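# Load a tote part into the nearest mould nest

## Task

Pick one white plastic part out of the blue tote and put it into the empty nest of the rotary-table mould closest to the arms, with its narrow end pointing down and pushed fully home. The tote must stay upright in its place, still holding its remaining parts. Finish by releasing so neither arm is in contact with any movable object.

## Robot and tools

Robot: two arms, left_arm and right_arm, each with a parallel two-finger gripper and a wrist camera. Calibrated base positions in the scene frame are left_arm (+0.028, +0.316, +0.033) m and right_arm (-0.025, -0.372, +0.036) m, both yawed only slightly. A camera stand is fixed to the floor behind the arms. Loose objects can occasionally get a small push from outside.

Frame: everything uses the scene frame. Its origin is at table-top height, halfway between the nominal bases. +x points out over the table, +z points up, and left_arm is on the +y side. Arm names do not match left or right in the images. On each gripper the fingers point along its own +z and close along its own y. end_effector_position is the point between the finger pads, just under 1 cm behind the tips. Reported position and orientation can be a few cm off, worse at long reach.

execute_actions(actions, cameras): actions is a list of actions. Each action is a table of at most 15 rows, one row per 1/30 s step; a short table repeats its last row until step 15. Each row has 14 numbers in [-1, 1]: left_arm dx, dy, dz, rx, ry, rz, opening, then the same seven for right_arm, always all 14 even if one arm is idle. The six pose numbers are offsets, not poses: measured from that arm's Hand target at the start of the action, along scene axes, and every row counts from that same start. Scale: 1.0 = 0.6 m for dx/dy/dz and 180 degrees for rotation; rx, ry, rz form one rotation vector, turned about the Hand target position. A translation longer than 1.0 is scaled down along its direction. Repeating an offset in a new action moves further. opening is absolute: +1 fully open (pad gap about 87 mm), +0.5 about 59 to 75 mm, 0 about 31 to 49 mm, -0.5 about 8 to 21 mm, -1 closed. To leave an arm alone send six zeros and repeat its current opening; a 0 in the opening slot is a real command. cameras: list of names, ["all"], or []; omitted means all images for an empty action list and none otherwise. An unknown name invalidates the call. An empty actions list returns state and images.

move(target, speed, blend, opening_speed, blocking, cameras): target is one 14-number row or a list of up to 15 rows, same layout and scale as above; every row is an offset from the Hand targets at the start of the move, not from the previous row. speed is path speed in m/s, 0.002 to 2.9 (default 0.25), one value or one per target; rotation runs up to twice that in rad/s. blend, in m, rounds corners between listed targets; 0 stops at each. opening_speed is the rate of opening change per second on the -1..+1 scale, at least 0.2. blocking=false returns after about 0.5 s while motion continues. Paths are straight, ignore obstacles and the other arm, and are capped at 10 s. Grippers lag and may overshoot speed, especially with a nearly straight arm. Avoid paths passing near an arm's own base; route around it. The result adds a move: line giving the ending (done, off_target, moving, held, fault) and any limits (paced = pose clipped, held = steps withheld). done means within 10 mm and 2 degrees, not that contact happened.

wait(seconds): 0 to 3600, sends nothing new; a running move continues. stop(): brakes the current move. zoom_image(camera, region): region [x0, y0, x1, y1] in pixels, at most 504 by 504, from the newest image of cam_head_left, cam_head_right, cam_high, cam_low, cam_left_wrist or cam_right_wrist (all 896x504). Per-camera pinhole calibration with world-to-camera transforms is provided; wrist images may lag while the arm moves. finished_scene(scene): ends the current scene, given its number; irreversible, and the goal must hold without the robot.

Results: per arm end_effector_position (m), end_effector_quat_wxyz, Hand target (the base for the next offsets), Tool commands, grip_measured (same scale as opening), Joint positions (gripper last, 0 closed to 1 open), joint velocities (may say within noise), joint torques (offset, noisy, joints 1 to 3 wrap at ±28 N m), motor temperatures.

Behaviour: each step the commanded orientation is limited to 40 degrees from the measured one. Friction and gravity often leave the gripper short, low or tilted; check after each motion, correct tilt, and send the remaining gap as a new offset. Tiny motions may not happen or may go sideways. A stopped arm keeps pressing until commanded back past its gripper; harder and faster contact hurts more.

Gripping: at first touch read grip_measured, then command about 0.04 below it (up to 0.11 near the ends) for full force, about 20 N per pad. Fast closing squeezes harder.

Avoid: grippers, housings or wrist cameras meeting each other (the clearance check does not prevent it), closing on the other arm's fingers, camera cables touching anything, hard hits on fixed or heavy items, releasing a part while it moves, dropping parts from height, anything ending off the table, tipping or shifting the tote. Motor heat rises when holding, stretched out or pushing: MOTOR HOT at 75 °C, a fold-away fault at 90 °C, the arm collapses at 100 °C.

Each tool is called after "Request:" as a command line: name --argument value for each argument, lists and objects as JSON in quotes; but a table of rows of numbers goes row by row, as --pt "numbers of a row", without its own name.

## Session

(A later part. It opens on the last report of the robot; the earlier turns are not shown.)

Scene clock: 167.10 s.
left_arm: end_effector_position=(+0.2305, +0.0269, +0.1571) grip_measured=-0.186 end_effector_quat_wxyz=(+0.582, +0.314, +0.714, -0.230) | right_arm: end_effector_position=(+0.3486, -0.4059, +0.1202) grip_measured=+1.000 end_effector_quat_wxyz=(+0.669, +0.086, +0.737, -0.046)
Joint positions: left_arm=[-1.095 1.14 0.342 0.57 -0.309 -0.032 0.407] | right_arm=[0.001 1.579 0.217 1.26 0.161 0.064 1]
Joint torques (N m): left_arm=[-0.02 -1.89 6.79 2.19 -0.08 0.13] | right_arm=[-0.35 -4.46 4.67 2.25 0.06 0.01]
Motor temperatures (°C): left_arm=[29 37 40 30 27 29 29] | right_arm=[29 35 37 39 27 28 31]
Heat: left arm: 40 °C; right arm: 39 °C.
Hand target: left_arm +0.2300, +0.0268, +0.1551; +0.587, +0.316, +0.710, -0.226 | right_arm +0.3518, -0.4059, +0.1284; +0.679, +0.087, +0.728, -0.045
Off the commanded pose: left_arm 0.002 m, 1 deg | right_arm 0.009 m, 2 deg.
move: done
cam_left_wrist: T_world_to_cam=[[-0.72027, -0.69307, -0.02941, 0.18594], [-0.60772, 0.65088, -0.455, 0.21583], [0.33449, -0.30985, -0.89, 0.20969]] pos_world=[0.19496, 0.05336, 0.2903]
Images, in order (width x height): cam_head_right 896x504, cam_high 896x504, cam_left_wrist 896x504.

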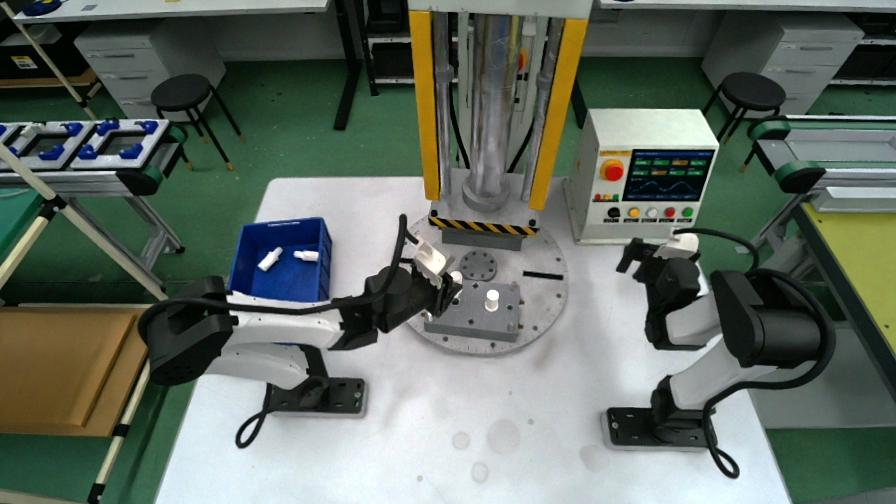

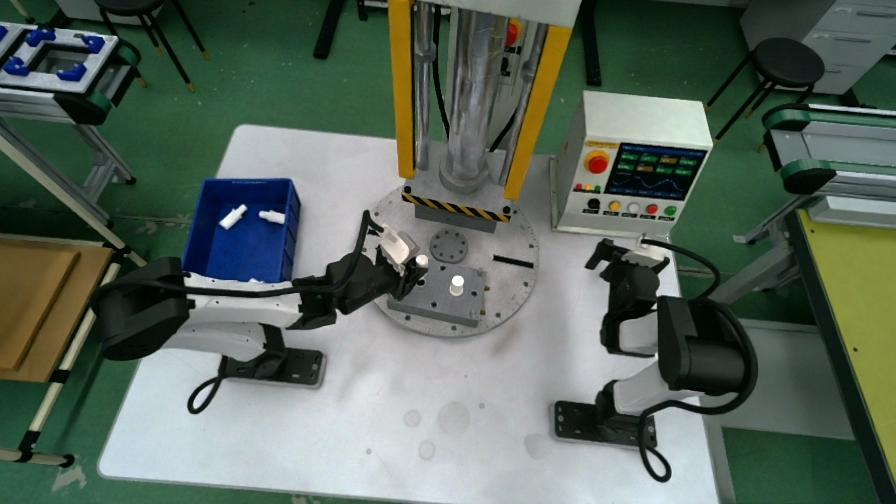

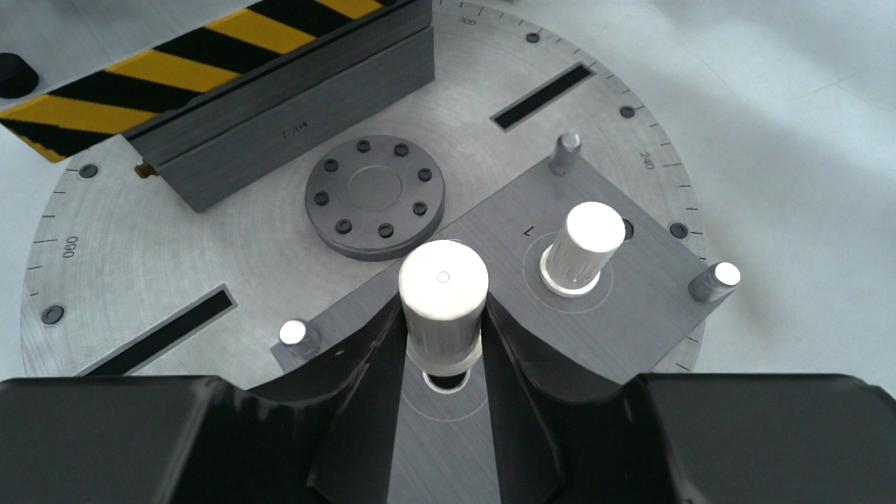

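Request:
move --target '[-0.007,0.0,-0.035,0,0,0,-0.55,0,0,0,0,0,0,1]' --speed 0.08 --cameras '["cam_left_wrist","cam_high","cam_head_right"]'

Request:
zoom_image --camera "cam_left_wrist" --region '[360, 200, 620, 440]'

Request:
zoom_image --camera "cam_high" --region '[390, 250, 470, 310]'

Request:
zoom_image --camera "cam_head_right" --region '[430, 265, 510, 325]'

Scene clock: 196.37 s.
left_arm: end_effector_position=(+0.2267, +0.0265, +0.1361) grip_measured=-0.186 end_effector_quat_wxyz=(+0.584, +0.315, +0.713, -0.229) | right_arm: end_effector_position=(+0.3486, -0.4059, +0.1202) grip_measured=+1.000 end_effector_quat_wxyz=(+0.669, +0.086, +0.737, -0.046)
Joint positions: left_arm=[-1.115 1.223 0.279 0.715 -0.329 -0.032 0.407] | right_arm=[0.001 1.579 0.217 1.26 0.161 0.064 1]
Joint torques (N m): left_arm=[-0.01 -2.04 6.3 2.11 -0.08 0.08] | right_arm=[-0.35 -4.57 4.53 2.25 0.08 0.01]
Motor temperatures (°C): left_arm=[29 33 40 36 27 29 29] | right_arm=[29 35 37 40 27 28 31]
Heat: left arm: 40 °C; right arm: 40 °C.
Hand target: left_arm +0.2257, +0.0268, +0.1340; +0.587, +0.316, +0.710, -0.226 | right_arm +0.3518, -0.4059, +0.1284; +0.679, +0.087, +0.728, -0.045
Off the commanded pose: left_arm 0.002 m, 1 deg | right_arm 0.009 m, 2 deg.
move: done
cam_left_wrist: T_world_to_cam=[[-0.72022, -0.69293, -0.03377, 0.18292], [-0.60578, 0.65187, -0.45618, 0.20398], [0.33812, -0.30809, -0.88925, 0.19114]] pos_world=[0.19068, 0.05267, 0.2692]
Images, in order (width x height): cam_head_right 896x504, cam_high 896x504, cam_left_wrist 896x504.

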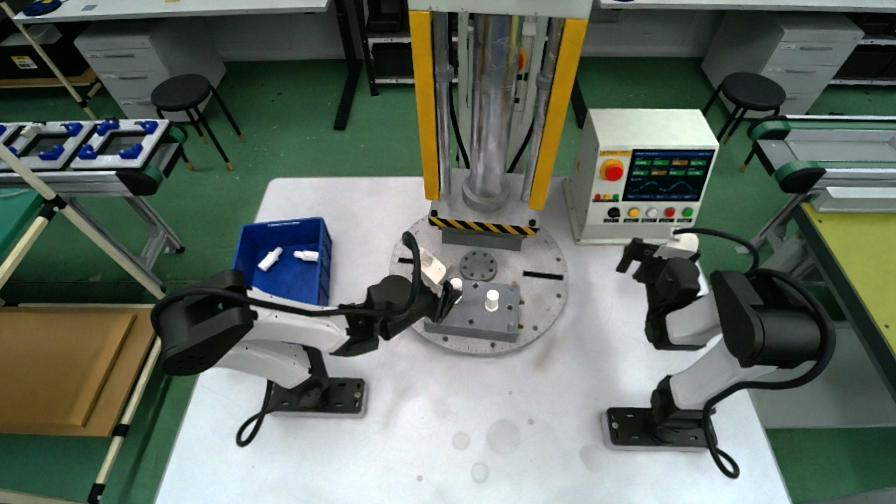

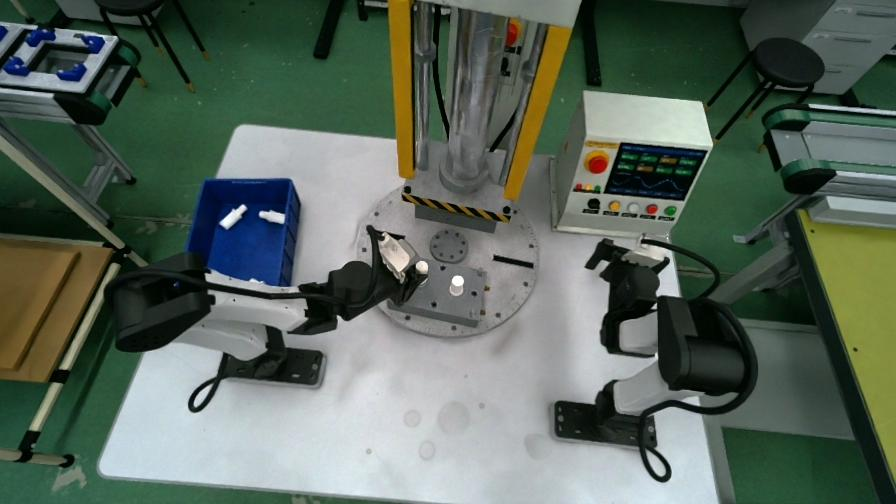

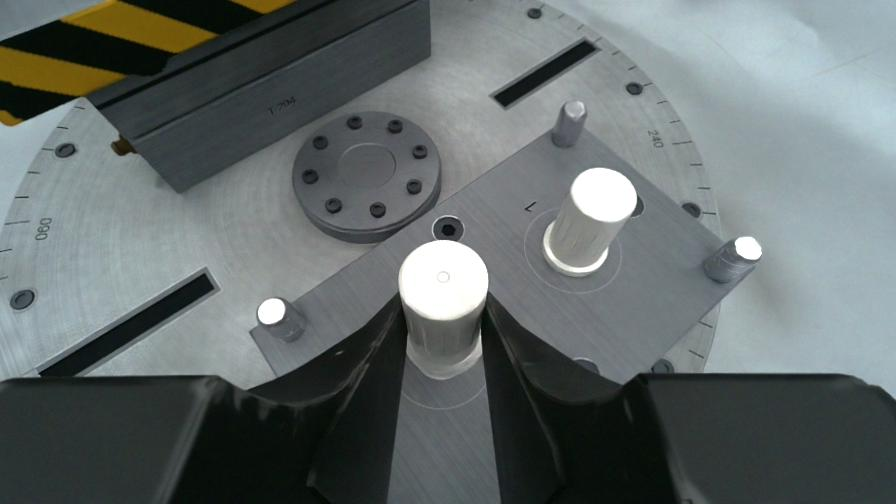

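Scaled by 1.938 from the camera's image (finer frame: 1280x720).

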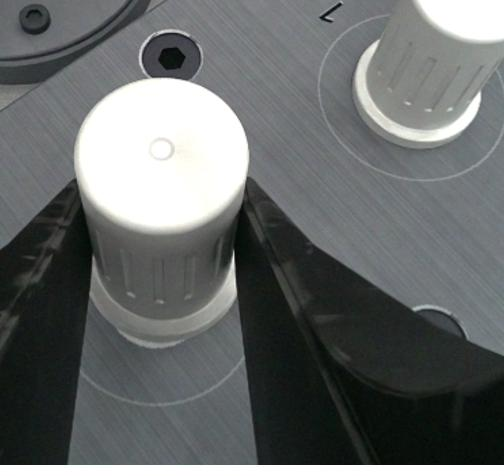

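Scaled by 6.300 from the camera's image (finer frame: 1280x720).

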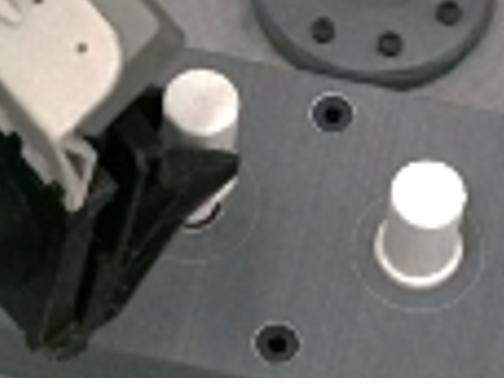

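Scaled by 6.300 from the camera's image (finer frame: 1280x720).

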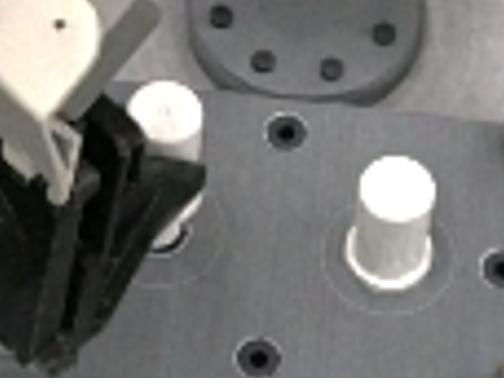

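Request:
move --target '[0.0,0.0015,-0.025,0,0,0,-0.55,0,0,0,0,0,0,1]' --speed 0.03 --cameras '["cam_left_wrist","cam_high","cam_head_right"]'

Request:
zoom_image --camera "cam_left_wrist" --region '[360, 200, 620, 440]'

Request:
zoom_image --camera "cam_high" --region '[390, 250, 470, 310]'

Request:
zoom_image --camera "cam_head_right" --region '[430, 265, 510, 325]'

Scene clock: 205.23 s.
left_arm: end_effector_position=(+0.2283, +0.0260, +0.1257) grip_measured=-0.186 end_effector_quat_wxyz=(+0.590, +0.309, +0.709, -0.231) | right_arm: end_effector_position=(+0.3486, -0.4059, +0.1202) grip_measured=+1.000 end_effector_quat_wxyz=(+0.669, +0.086, +0.737, -0.046)
Joint positions: left_arm=[-1.115 1.302 0.243 0.848 -0.336 -0.032 0.407] | right_arm=[0.001 1.579 0.217 1.26 0.161 0.064 1]
Joint torques (N m): left_arm=[0.18 -2.17 5.52 2 0.02 0.09] | right_arm=[-0.4 -4.45 4.57 2.24 0.08 0.01]
Heat: left arm: 40 °C; right arm: 40 °C.
Hand target: left_arm +0.2258, +0.0278, +0.1189; +0.587, +0.316, +0.710, -0.226 | right_arm +0.3518, -0.4059, +0.1284; +0.679, +0.087, +0.728, -0.045
Off the commanded pose: left_arm 0.007 m, 1 deg | right_arm 0.009 m, 2 deg.
move: done
cam_left_wrist: T_world_to_cam=[[-0.71534, -0.69815, -0.02969, 0.18174], [-0.60563, 0.64062, -0.47203, 0.2027], [0.34857, -0.31968, -0.88108, 0.17795]] pos_world=[0.19074, 0.05392, 0.25787]
Images, in order (width x height): cam_head_right 896x504, cam_high 896x504, cam_left_wrist 896x504.

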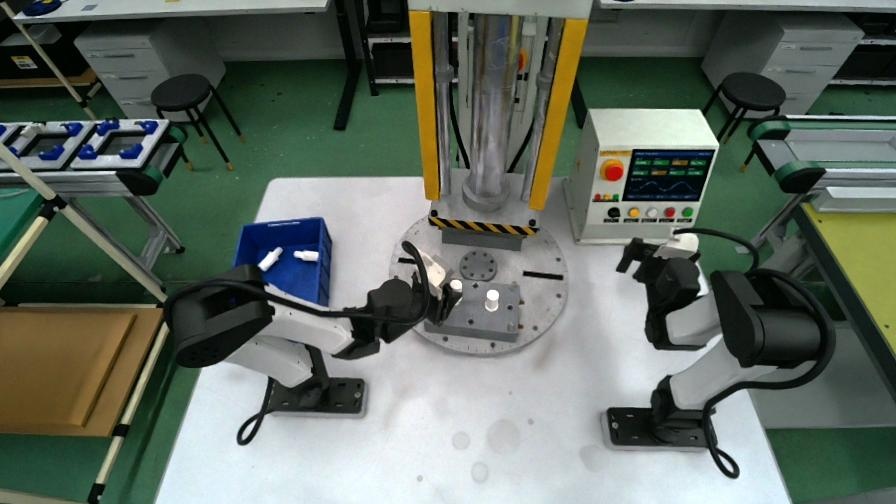

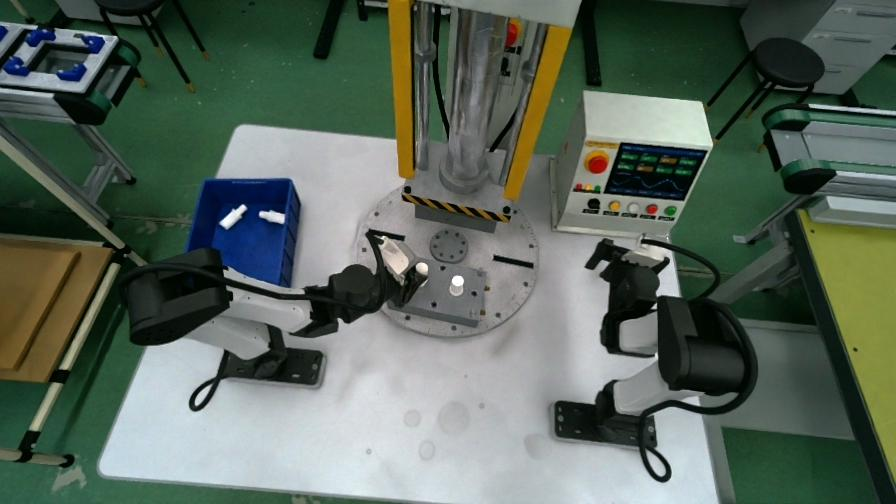

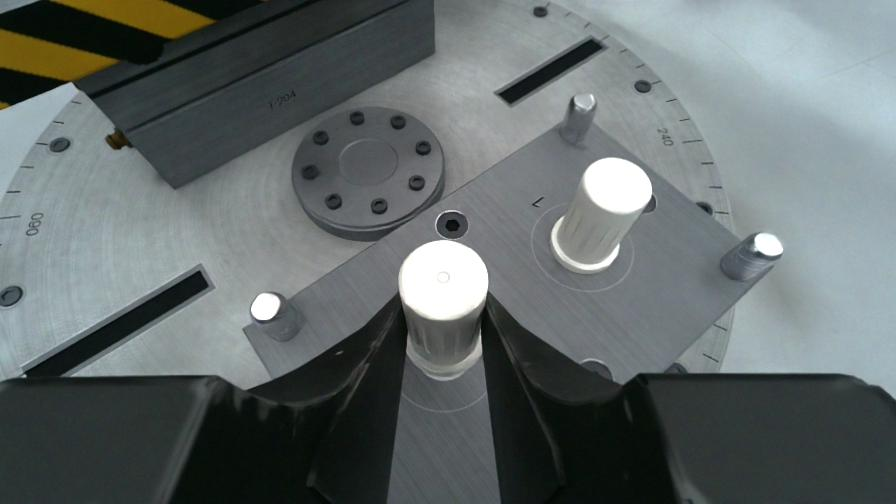

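Scaled by 1.938 from the camera's image (finer frame: 1280x720).

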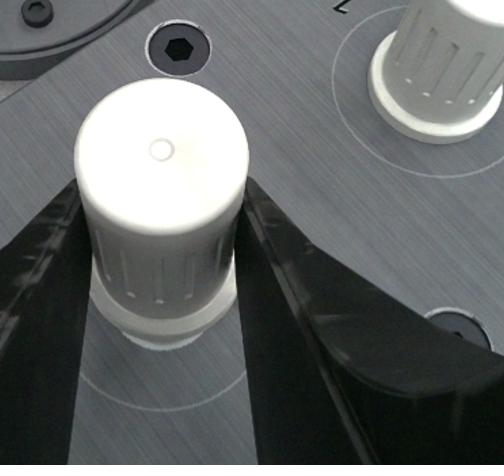

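Scaled by 6.300 from the camera's image (finer frame: 1280x720).

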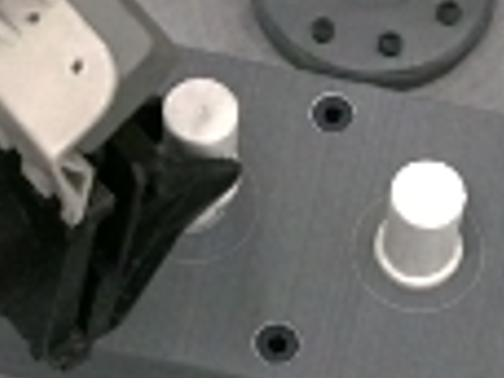

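Scaled by 6.300 from the camera's image (finer frame: 1280x720).

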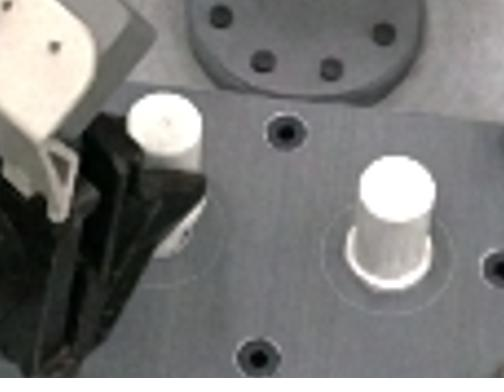

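Request:
move --target '[-0.004,0.001,-0.02,0,0,0,-0.55,0,0,0,0,0,0,1]' --speed 0.03 --cameras '["cam_left_wrist","cam_high","cam_head_right"]'

Request:
zoom_image --camera "cam_left_wrist" --region '[360, 200, 620, 440]'

Request:
zoom_image --camera "cam_high" --region '[390, 250, 470, 310]'

Request:
zoom_image --camera "cam_head_right" --region '[430, 265, 510, 325]'

Scene clock: 215.37 s.
left_arm: end_effector_position=(+0.2280, +0.0262, +0.1159) grip_measured=-0.186 end_effector_quat_wxyz=(+0.594, +0.306, +0.707, -0.231) | right_arm: end_effector_position=(+0.3486, -0.4059, +0.1202) grip_measured=+1.000 end_effector_quat_wxyz=(+0.669, +0.086, +0.737, -0.046)
Joint positions: left_arm=[-1.12 1.372 0.215 0.956 -0.346 -0.032 0.407] | right_arm=[0.001 1.579 0.217 1.26 0.161 0.064 1]
Joint torques (N m): left_arm=[-0.21 -2.24 4.9 1.94 0.03 0.06] | right_arm=[-0.42 -4.46 4.56 2.24 0.08 -0.01]
Heat: left arm: 40 °C; right arm: 41 °C.
Hand target: left_arm +0.2234, +0.0284, +0.1069; +0.587, +0.316, +0.710, -0.226 | right_arm +0.3518, -0.4059, +0.1284; +0.679, +0.087, +0.728, -0.045
Off the commanded pose: left_arm 0.010 m, 2 deg | right_arm 0.009 m, 2 deg.
move: done
cam_left_wrist: T_world_to_cam=[[-0.71208, -0.70151, -0.02877, 0.18077], [-0.60591, 0.63471, -0.47961, 0.19881], [0.35471, -0.32409, -0.87701, 0.16778]] pos_world=[0.18967, 0.055, 0.2477]
Images, in order (width x height): cam_head_right 896x504, cam_high 896x504, cam_left_wrist 896x504.

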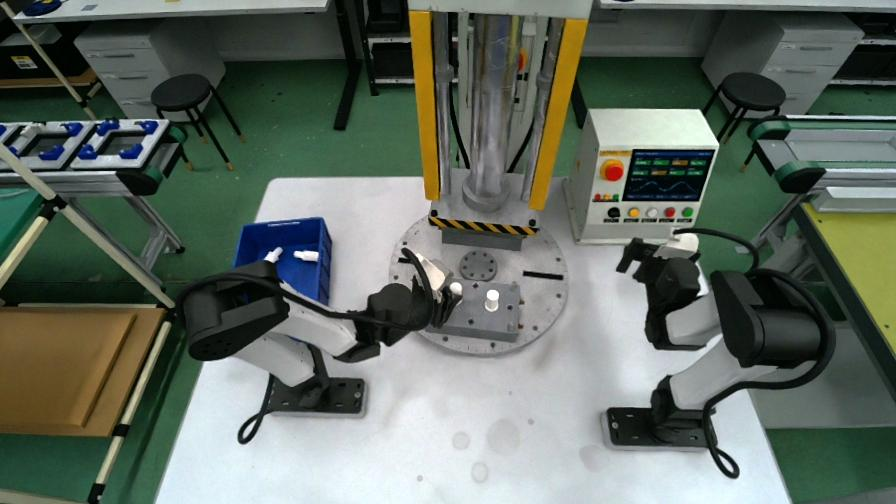

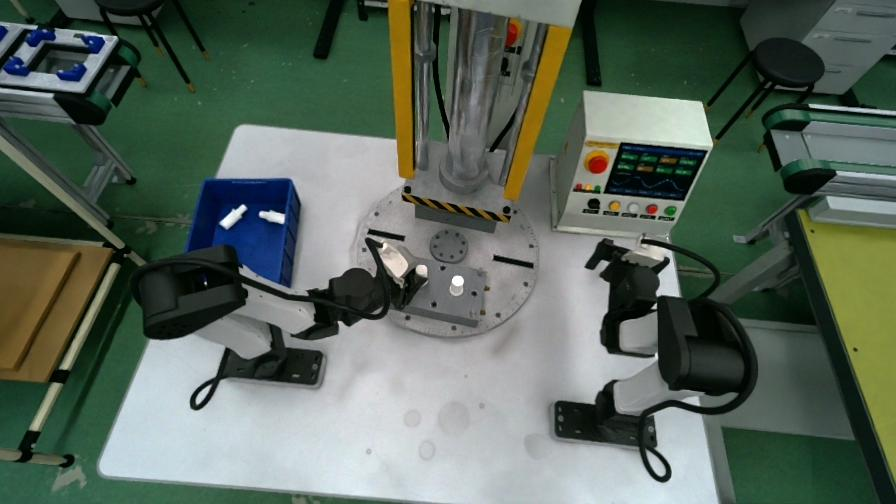

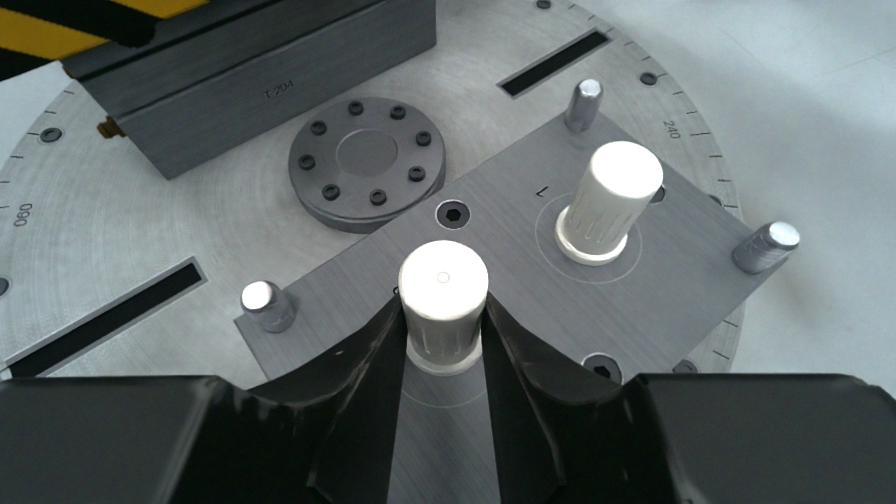

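Scaled by 1.938 from the camera's image (finer frame: 1280x720).

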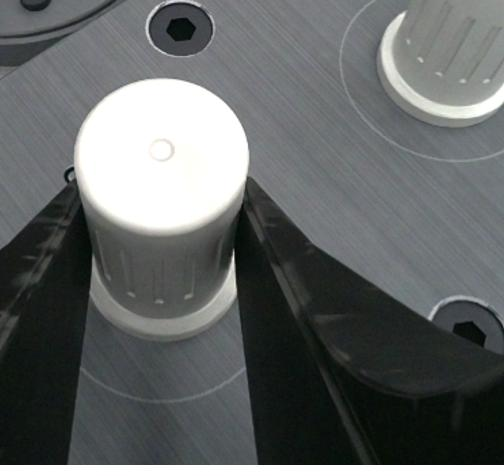

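Scaled by 6.300 from the camera's image (finer frame: 1280x720).

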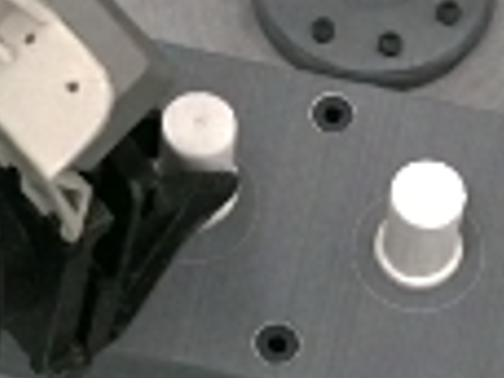

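Scaled by 6.300 from the camera's image (finer frame: 1280x720).

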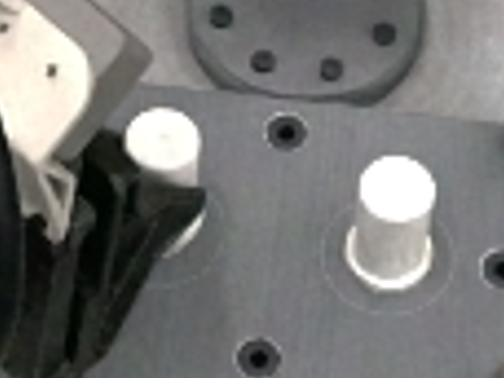

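Request:
move --target '[-0.001,0,-0.014,0,0,0,-0.55,0,0,0,0,0,0,1]' --speed 0.03 --cameras '["cam_high","cam_head_right"]'

Scene clock: 231.30 s.
left_arm: end_effector_position=(+0.2279, +0.0261, +0.1074) grip_measured=-0.186 end_effector_quat_wxyz=(+0.594, +0.306, +0.708, -0.230) | right_arm: end_effector_position=(+0.3486, -0.4059, +0.1202) grip_measured=+1.000 end_effector_quat_wxyz=(+0.669, +0.086, +0.737, -0.046)
Joint positions: left_arm=[-1.122 1.434 0.2 1.032 -0.35 -0.032 0.407] | right_arm=[0.001 1.579 0.217 1.26 0.161 0.064 1]
Joint torques (N m): left_arm=[-0.2 -2.4 4.38 1.95 0.04 0.06] | right_arm=[-0.36 -4.49 4.64 2.25 0.07 0.01]
Heat: left arm: 40 °C; right arm: 41 °C.
Hand target: left_arm +0.2227, +0.0282, +0.0986; +0.587, +0.316, +0.710, -0.226 | right_arm +0.3518, -0.4059, +0.1284; +0.679, +0.087, +0.728, -0.045
Off the commanded pose: left_arm 0.010 m, 2 deg | right_arm 0.009 m, 2 deg.
move: done
Images, in order (width x height): cam_head_right 896x504, cam_high 896x504.

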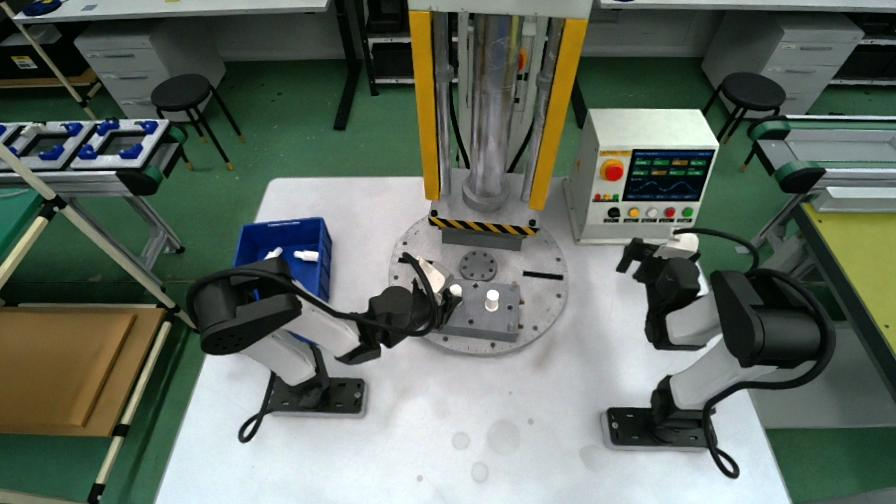

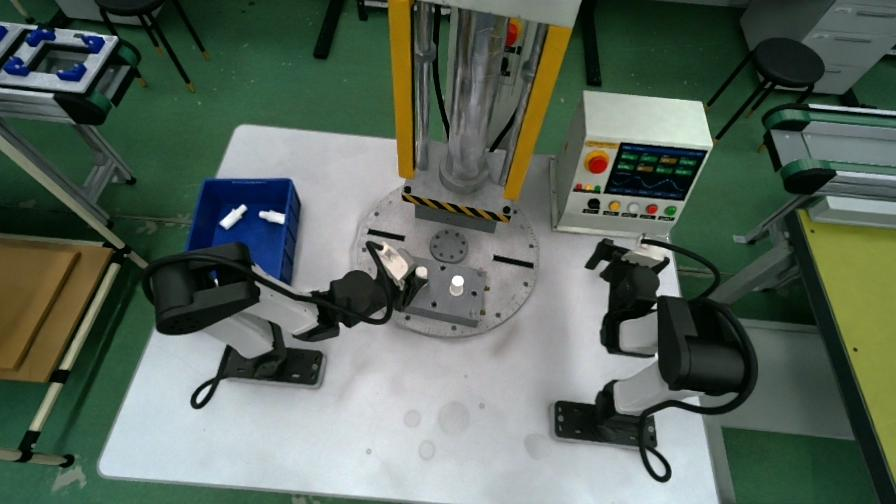

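Request:
move --target '[-0.001,0,-0.012,0,0,0,-0.55,0,0,0,0,0,0,1]' --speed 0.03 --cameras '["cam_high","cam_head_right"]'

Request:
zoom_image --camera "cam_high" --region '[390, 250, 470, 310]'

Request:
zoom_image --camera "cam_head_right" --region '[430, 265, 510, 325]'

Scene clock: 237.23 s.
left_arm: end_effector_position=(+0.2279, +0.0262, +0.1042) grip_measured=-0.186 end_effector_quat_wxyz=(+0.600, +0.301, +0.704, -0.232) | right_arm: end_effector_position=(+0.3486, -0.4059, +0.1202) grip_measured=+1.000 end_effector_quat_wxyz=(+0.669, +0.086, +0.737, -0.046)
Joint positions: left_arm=[-1.127 1.483 0.184 1.114 -0.36 -0.03 0.407] | right_arm=[0.001 1.579 0.217 1.26 0.161 0.064 1]
Joint torques (N m): left_arm=[-0.1 -1.91 4.29 1.8 0.11 0.04] | right_arm=[-0.35 -4.51 4.55 2.26 0.09 0.03]
Heat: left arm: 39 °C; right arm: 41 °C.
Hand target: left_arm +0.2222, +0.0284, +0.0913; +0.587, +0.316, +0.710, -0.226 | right_arm +0.3518, -0.4059, +0.1284; +0.679, +0.087, +0.728, -0.045
Off the commanded pose: left_arm 0.014 m, 2 deg | right_arm 0.009 m, 2 deg.
move: off_target (left_arm)
Images, in order (width x height): cam_head_right 896x504, cam_high 896x504.

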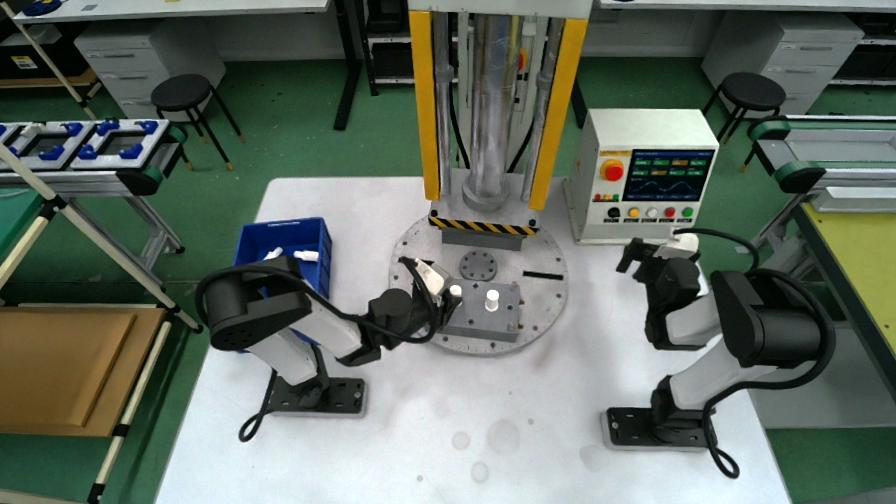

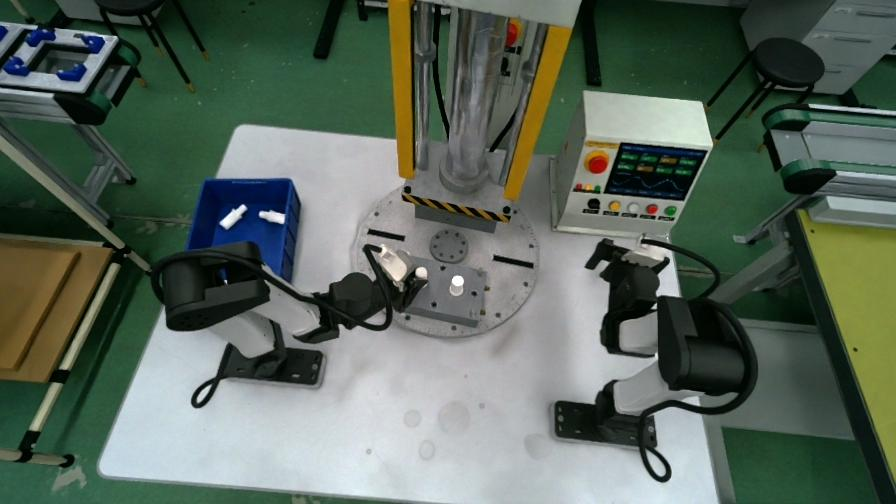

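Scaled by 6.300 from the camera's image (finer frame: 1280x720).

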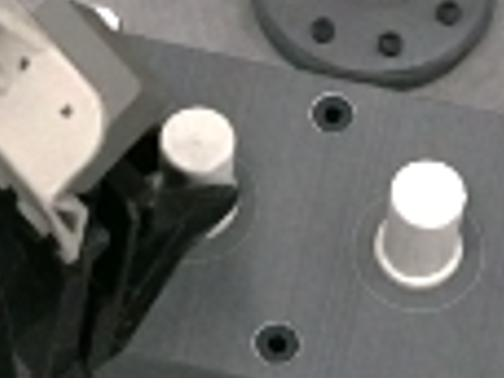

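Scaled by 6.300 from the camera's image (finer frame: 1280x720).

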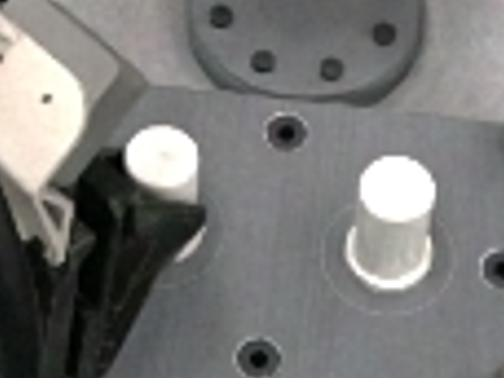

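Request:
move --pt "0.004 -0.001 0.022 0 0 0 -0.55 0 0 0 0 0 0 1" --pt "0.004 -0.001 0.022 0 0 0 0.05 0 0 0 0 0 0 1" --speed 0.05 --opening_speed 0.6

Request:
move --pt "0 0 0.014 0 0 0 0.3 0 0 0 0 0 0 1" --pt "-0.1 0.1 0.06 0 0 0 0.3 0 0 0 0 0 0 1" --speed '[0.05,0.1]' --cameras '["cam_high","cam_head_right","cam_left_wrist"]'

Request:
zoom_image --camera "cam_high" --region '[390, 250, 470, 310]'

Request:
zoom_image --camera "cam_head_right" --region '[430, 265, 510, 325]'

Scene clock: 246.90 s.
left_arm: end_effector_position=(+0.2256, +0.0309, +0.0975) grip_measured=+0.049 end_effector_quat_wxyz=(+0.583, +0.315, +0.717, -0.217) | right_arm: end_effector_position=(+0.3486, -0.4059, +0.1202) grip_measured=+1.000 end_effector_quat_wxyz=(+0.669, +0.086, +0.737, -0.046)
Joint positions: left_arm=[-1.127 1.433 0.195 0.995 -0.359 -0.03 0.525] | right_arm=[0.001 1.579 0.217 1.26 0.161 0.064 1]
Joint torques (N m): left_arm=[0.65 -5 6.22 1.84 0.19 0.06] | right_arm=[-0.31 -4.49 4.64 2.24 0.05 0]
Heat: left arm: 39 °C; right arm: 41 °C.
Hand target: left_arm +0.2245, +0.0278, +0.1045; +0.587, +0.316, +0.710, -0.226 | right_arm +0.3518, -0.4059, +0.1284; +0.679, +0.087, +0.728, -0.045
Off the commanded pose: left_arm 0.008 m, 1 deg | right_arm 0.009 m, 2 deg.
move: done

Scene clock: 250.37 s.
left_arm: end_effector_position=(+0.1641, +0.0921, +0.1248) grip_measured=+0.300 end_effector_quat_wxyz=(+0.578, +0.332, +0.714, -0.213) | right_arm: end_effector_position=(+0.3486, -0.4059, +0.1202) grip_measured=+1.000 end_effector_quat_wxyz=(+0.669, +0.086, +0.737, -0.046)
Joint positions: left_arm=[-1.373 0.582 0.091 0.199 -0.577 -0.08 0.65] | right_arm=[0.001 1.579 0.217 1.26 0.161 0.064 1]
Joint torques (N m): left_arm=[0.14 -0.59 11.43 1.8 -0.14 -0.11] | right_arm=[-0.39 -4.42 4.51 2.25 0.04 -0.02]
Heat: left arm: 39 °C; right arm: 41 °C.
Hand target: left_arm +0.1646, +0.0878, +0.1406; +0.587, +0.316, +0.710, -0.226 | right_arm +0.3518, -0.4059, +0.1284; +0.679, +0.087, +0.728, -0.045
Off the commanded pose: left_arm 0.016 m, 3 deg | right_arm 0.009 m, 2 deg.
move: off_target (left_arm)
cam_left_wrist: T_world_to_cam=[[-0.7256, -0.68433, -0.07212, 0.18777], [-0.59649, 0.67777, -0.42993, 0.11083], [0.34309, -0.26893, -0.89998, 0.21935]] pos_world=[0.12709, 0.11237, 0.2586]
Images, in order (width x height): cam_head_right 896x504, cam_high 896x504, cam_left_wrist 896x504.

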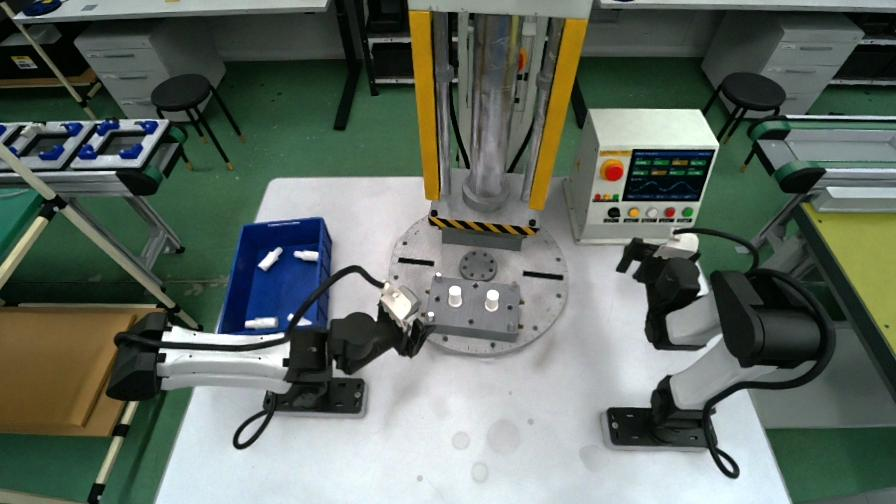

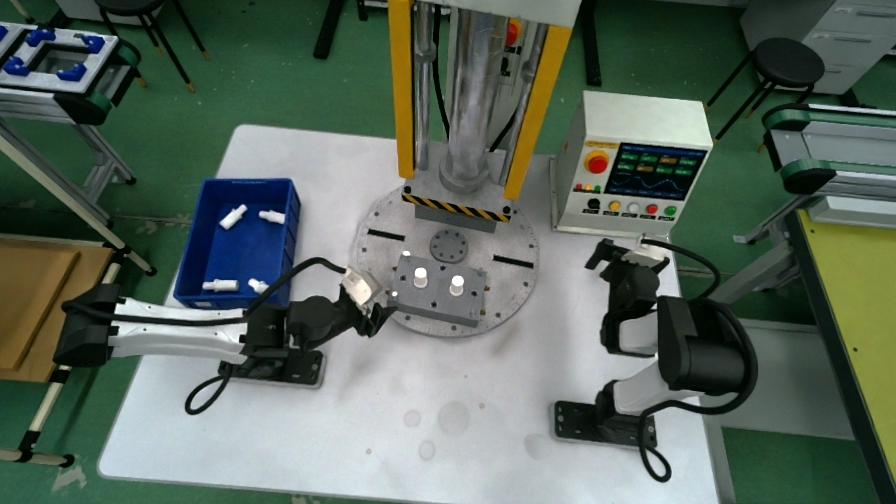

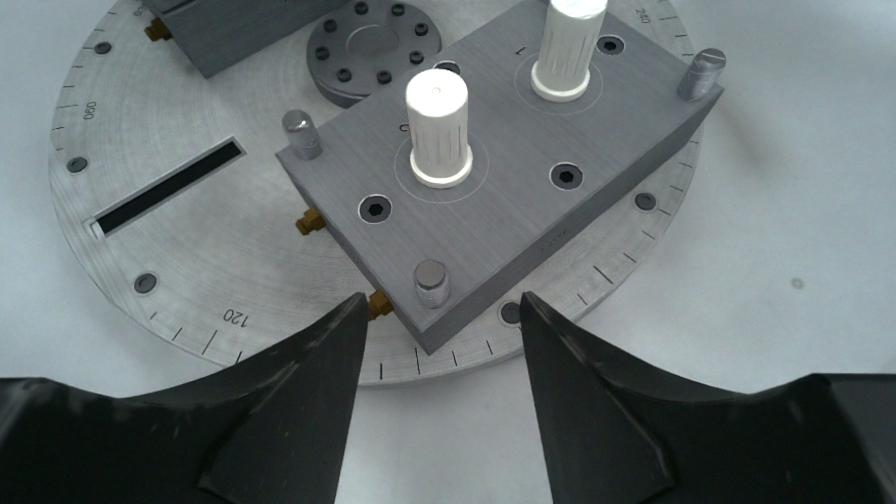

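Scaled by 6.300 from the camera's image (finer frame: 1280x720).

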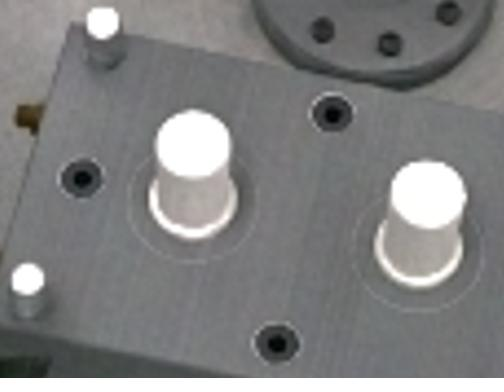

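Scaled by 6.300 from the camera's image (finer frame: 1280x720).

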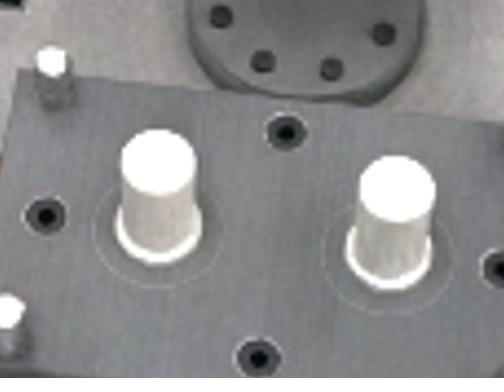

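Request:
finished_scene --scene 3

The scene is finished: the task was done.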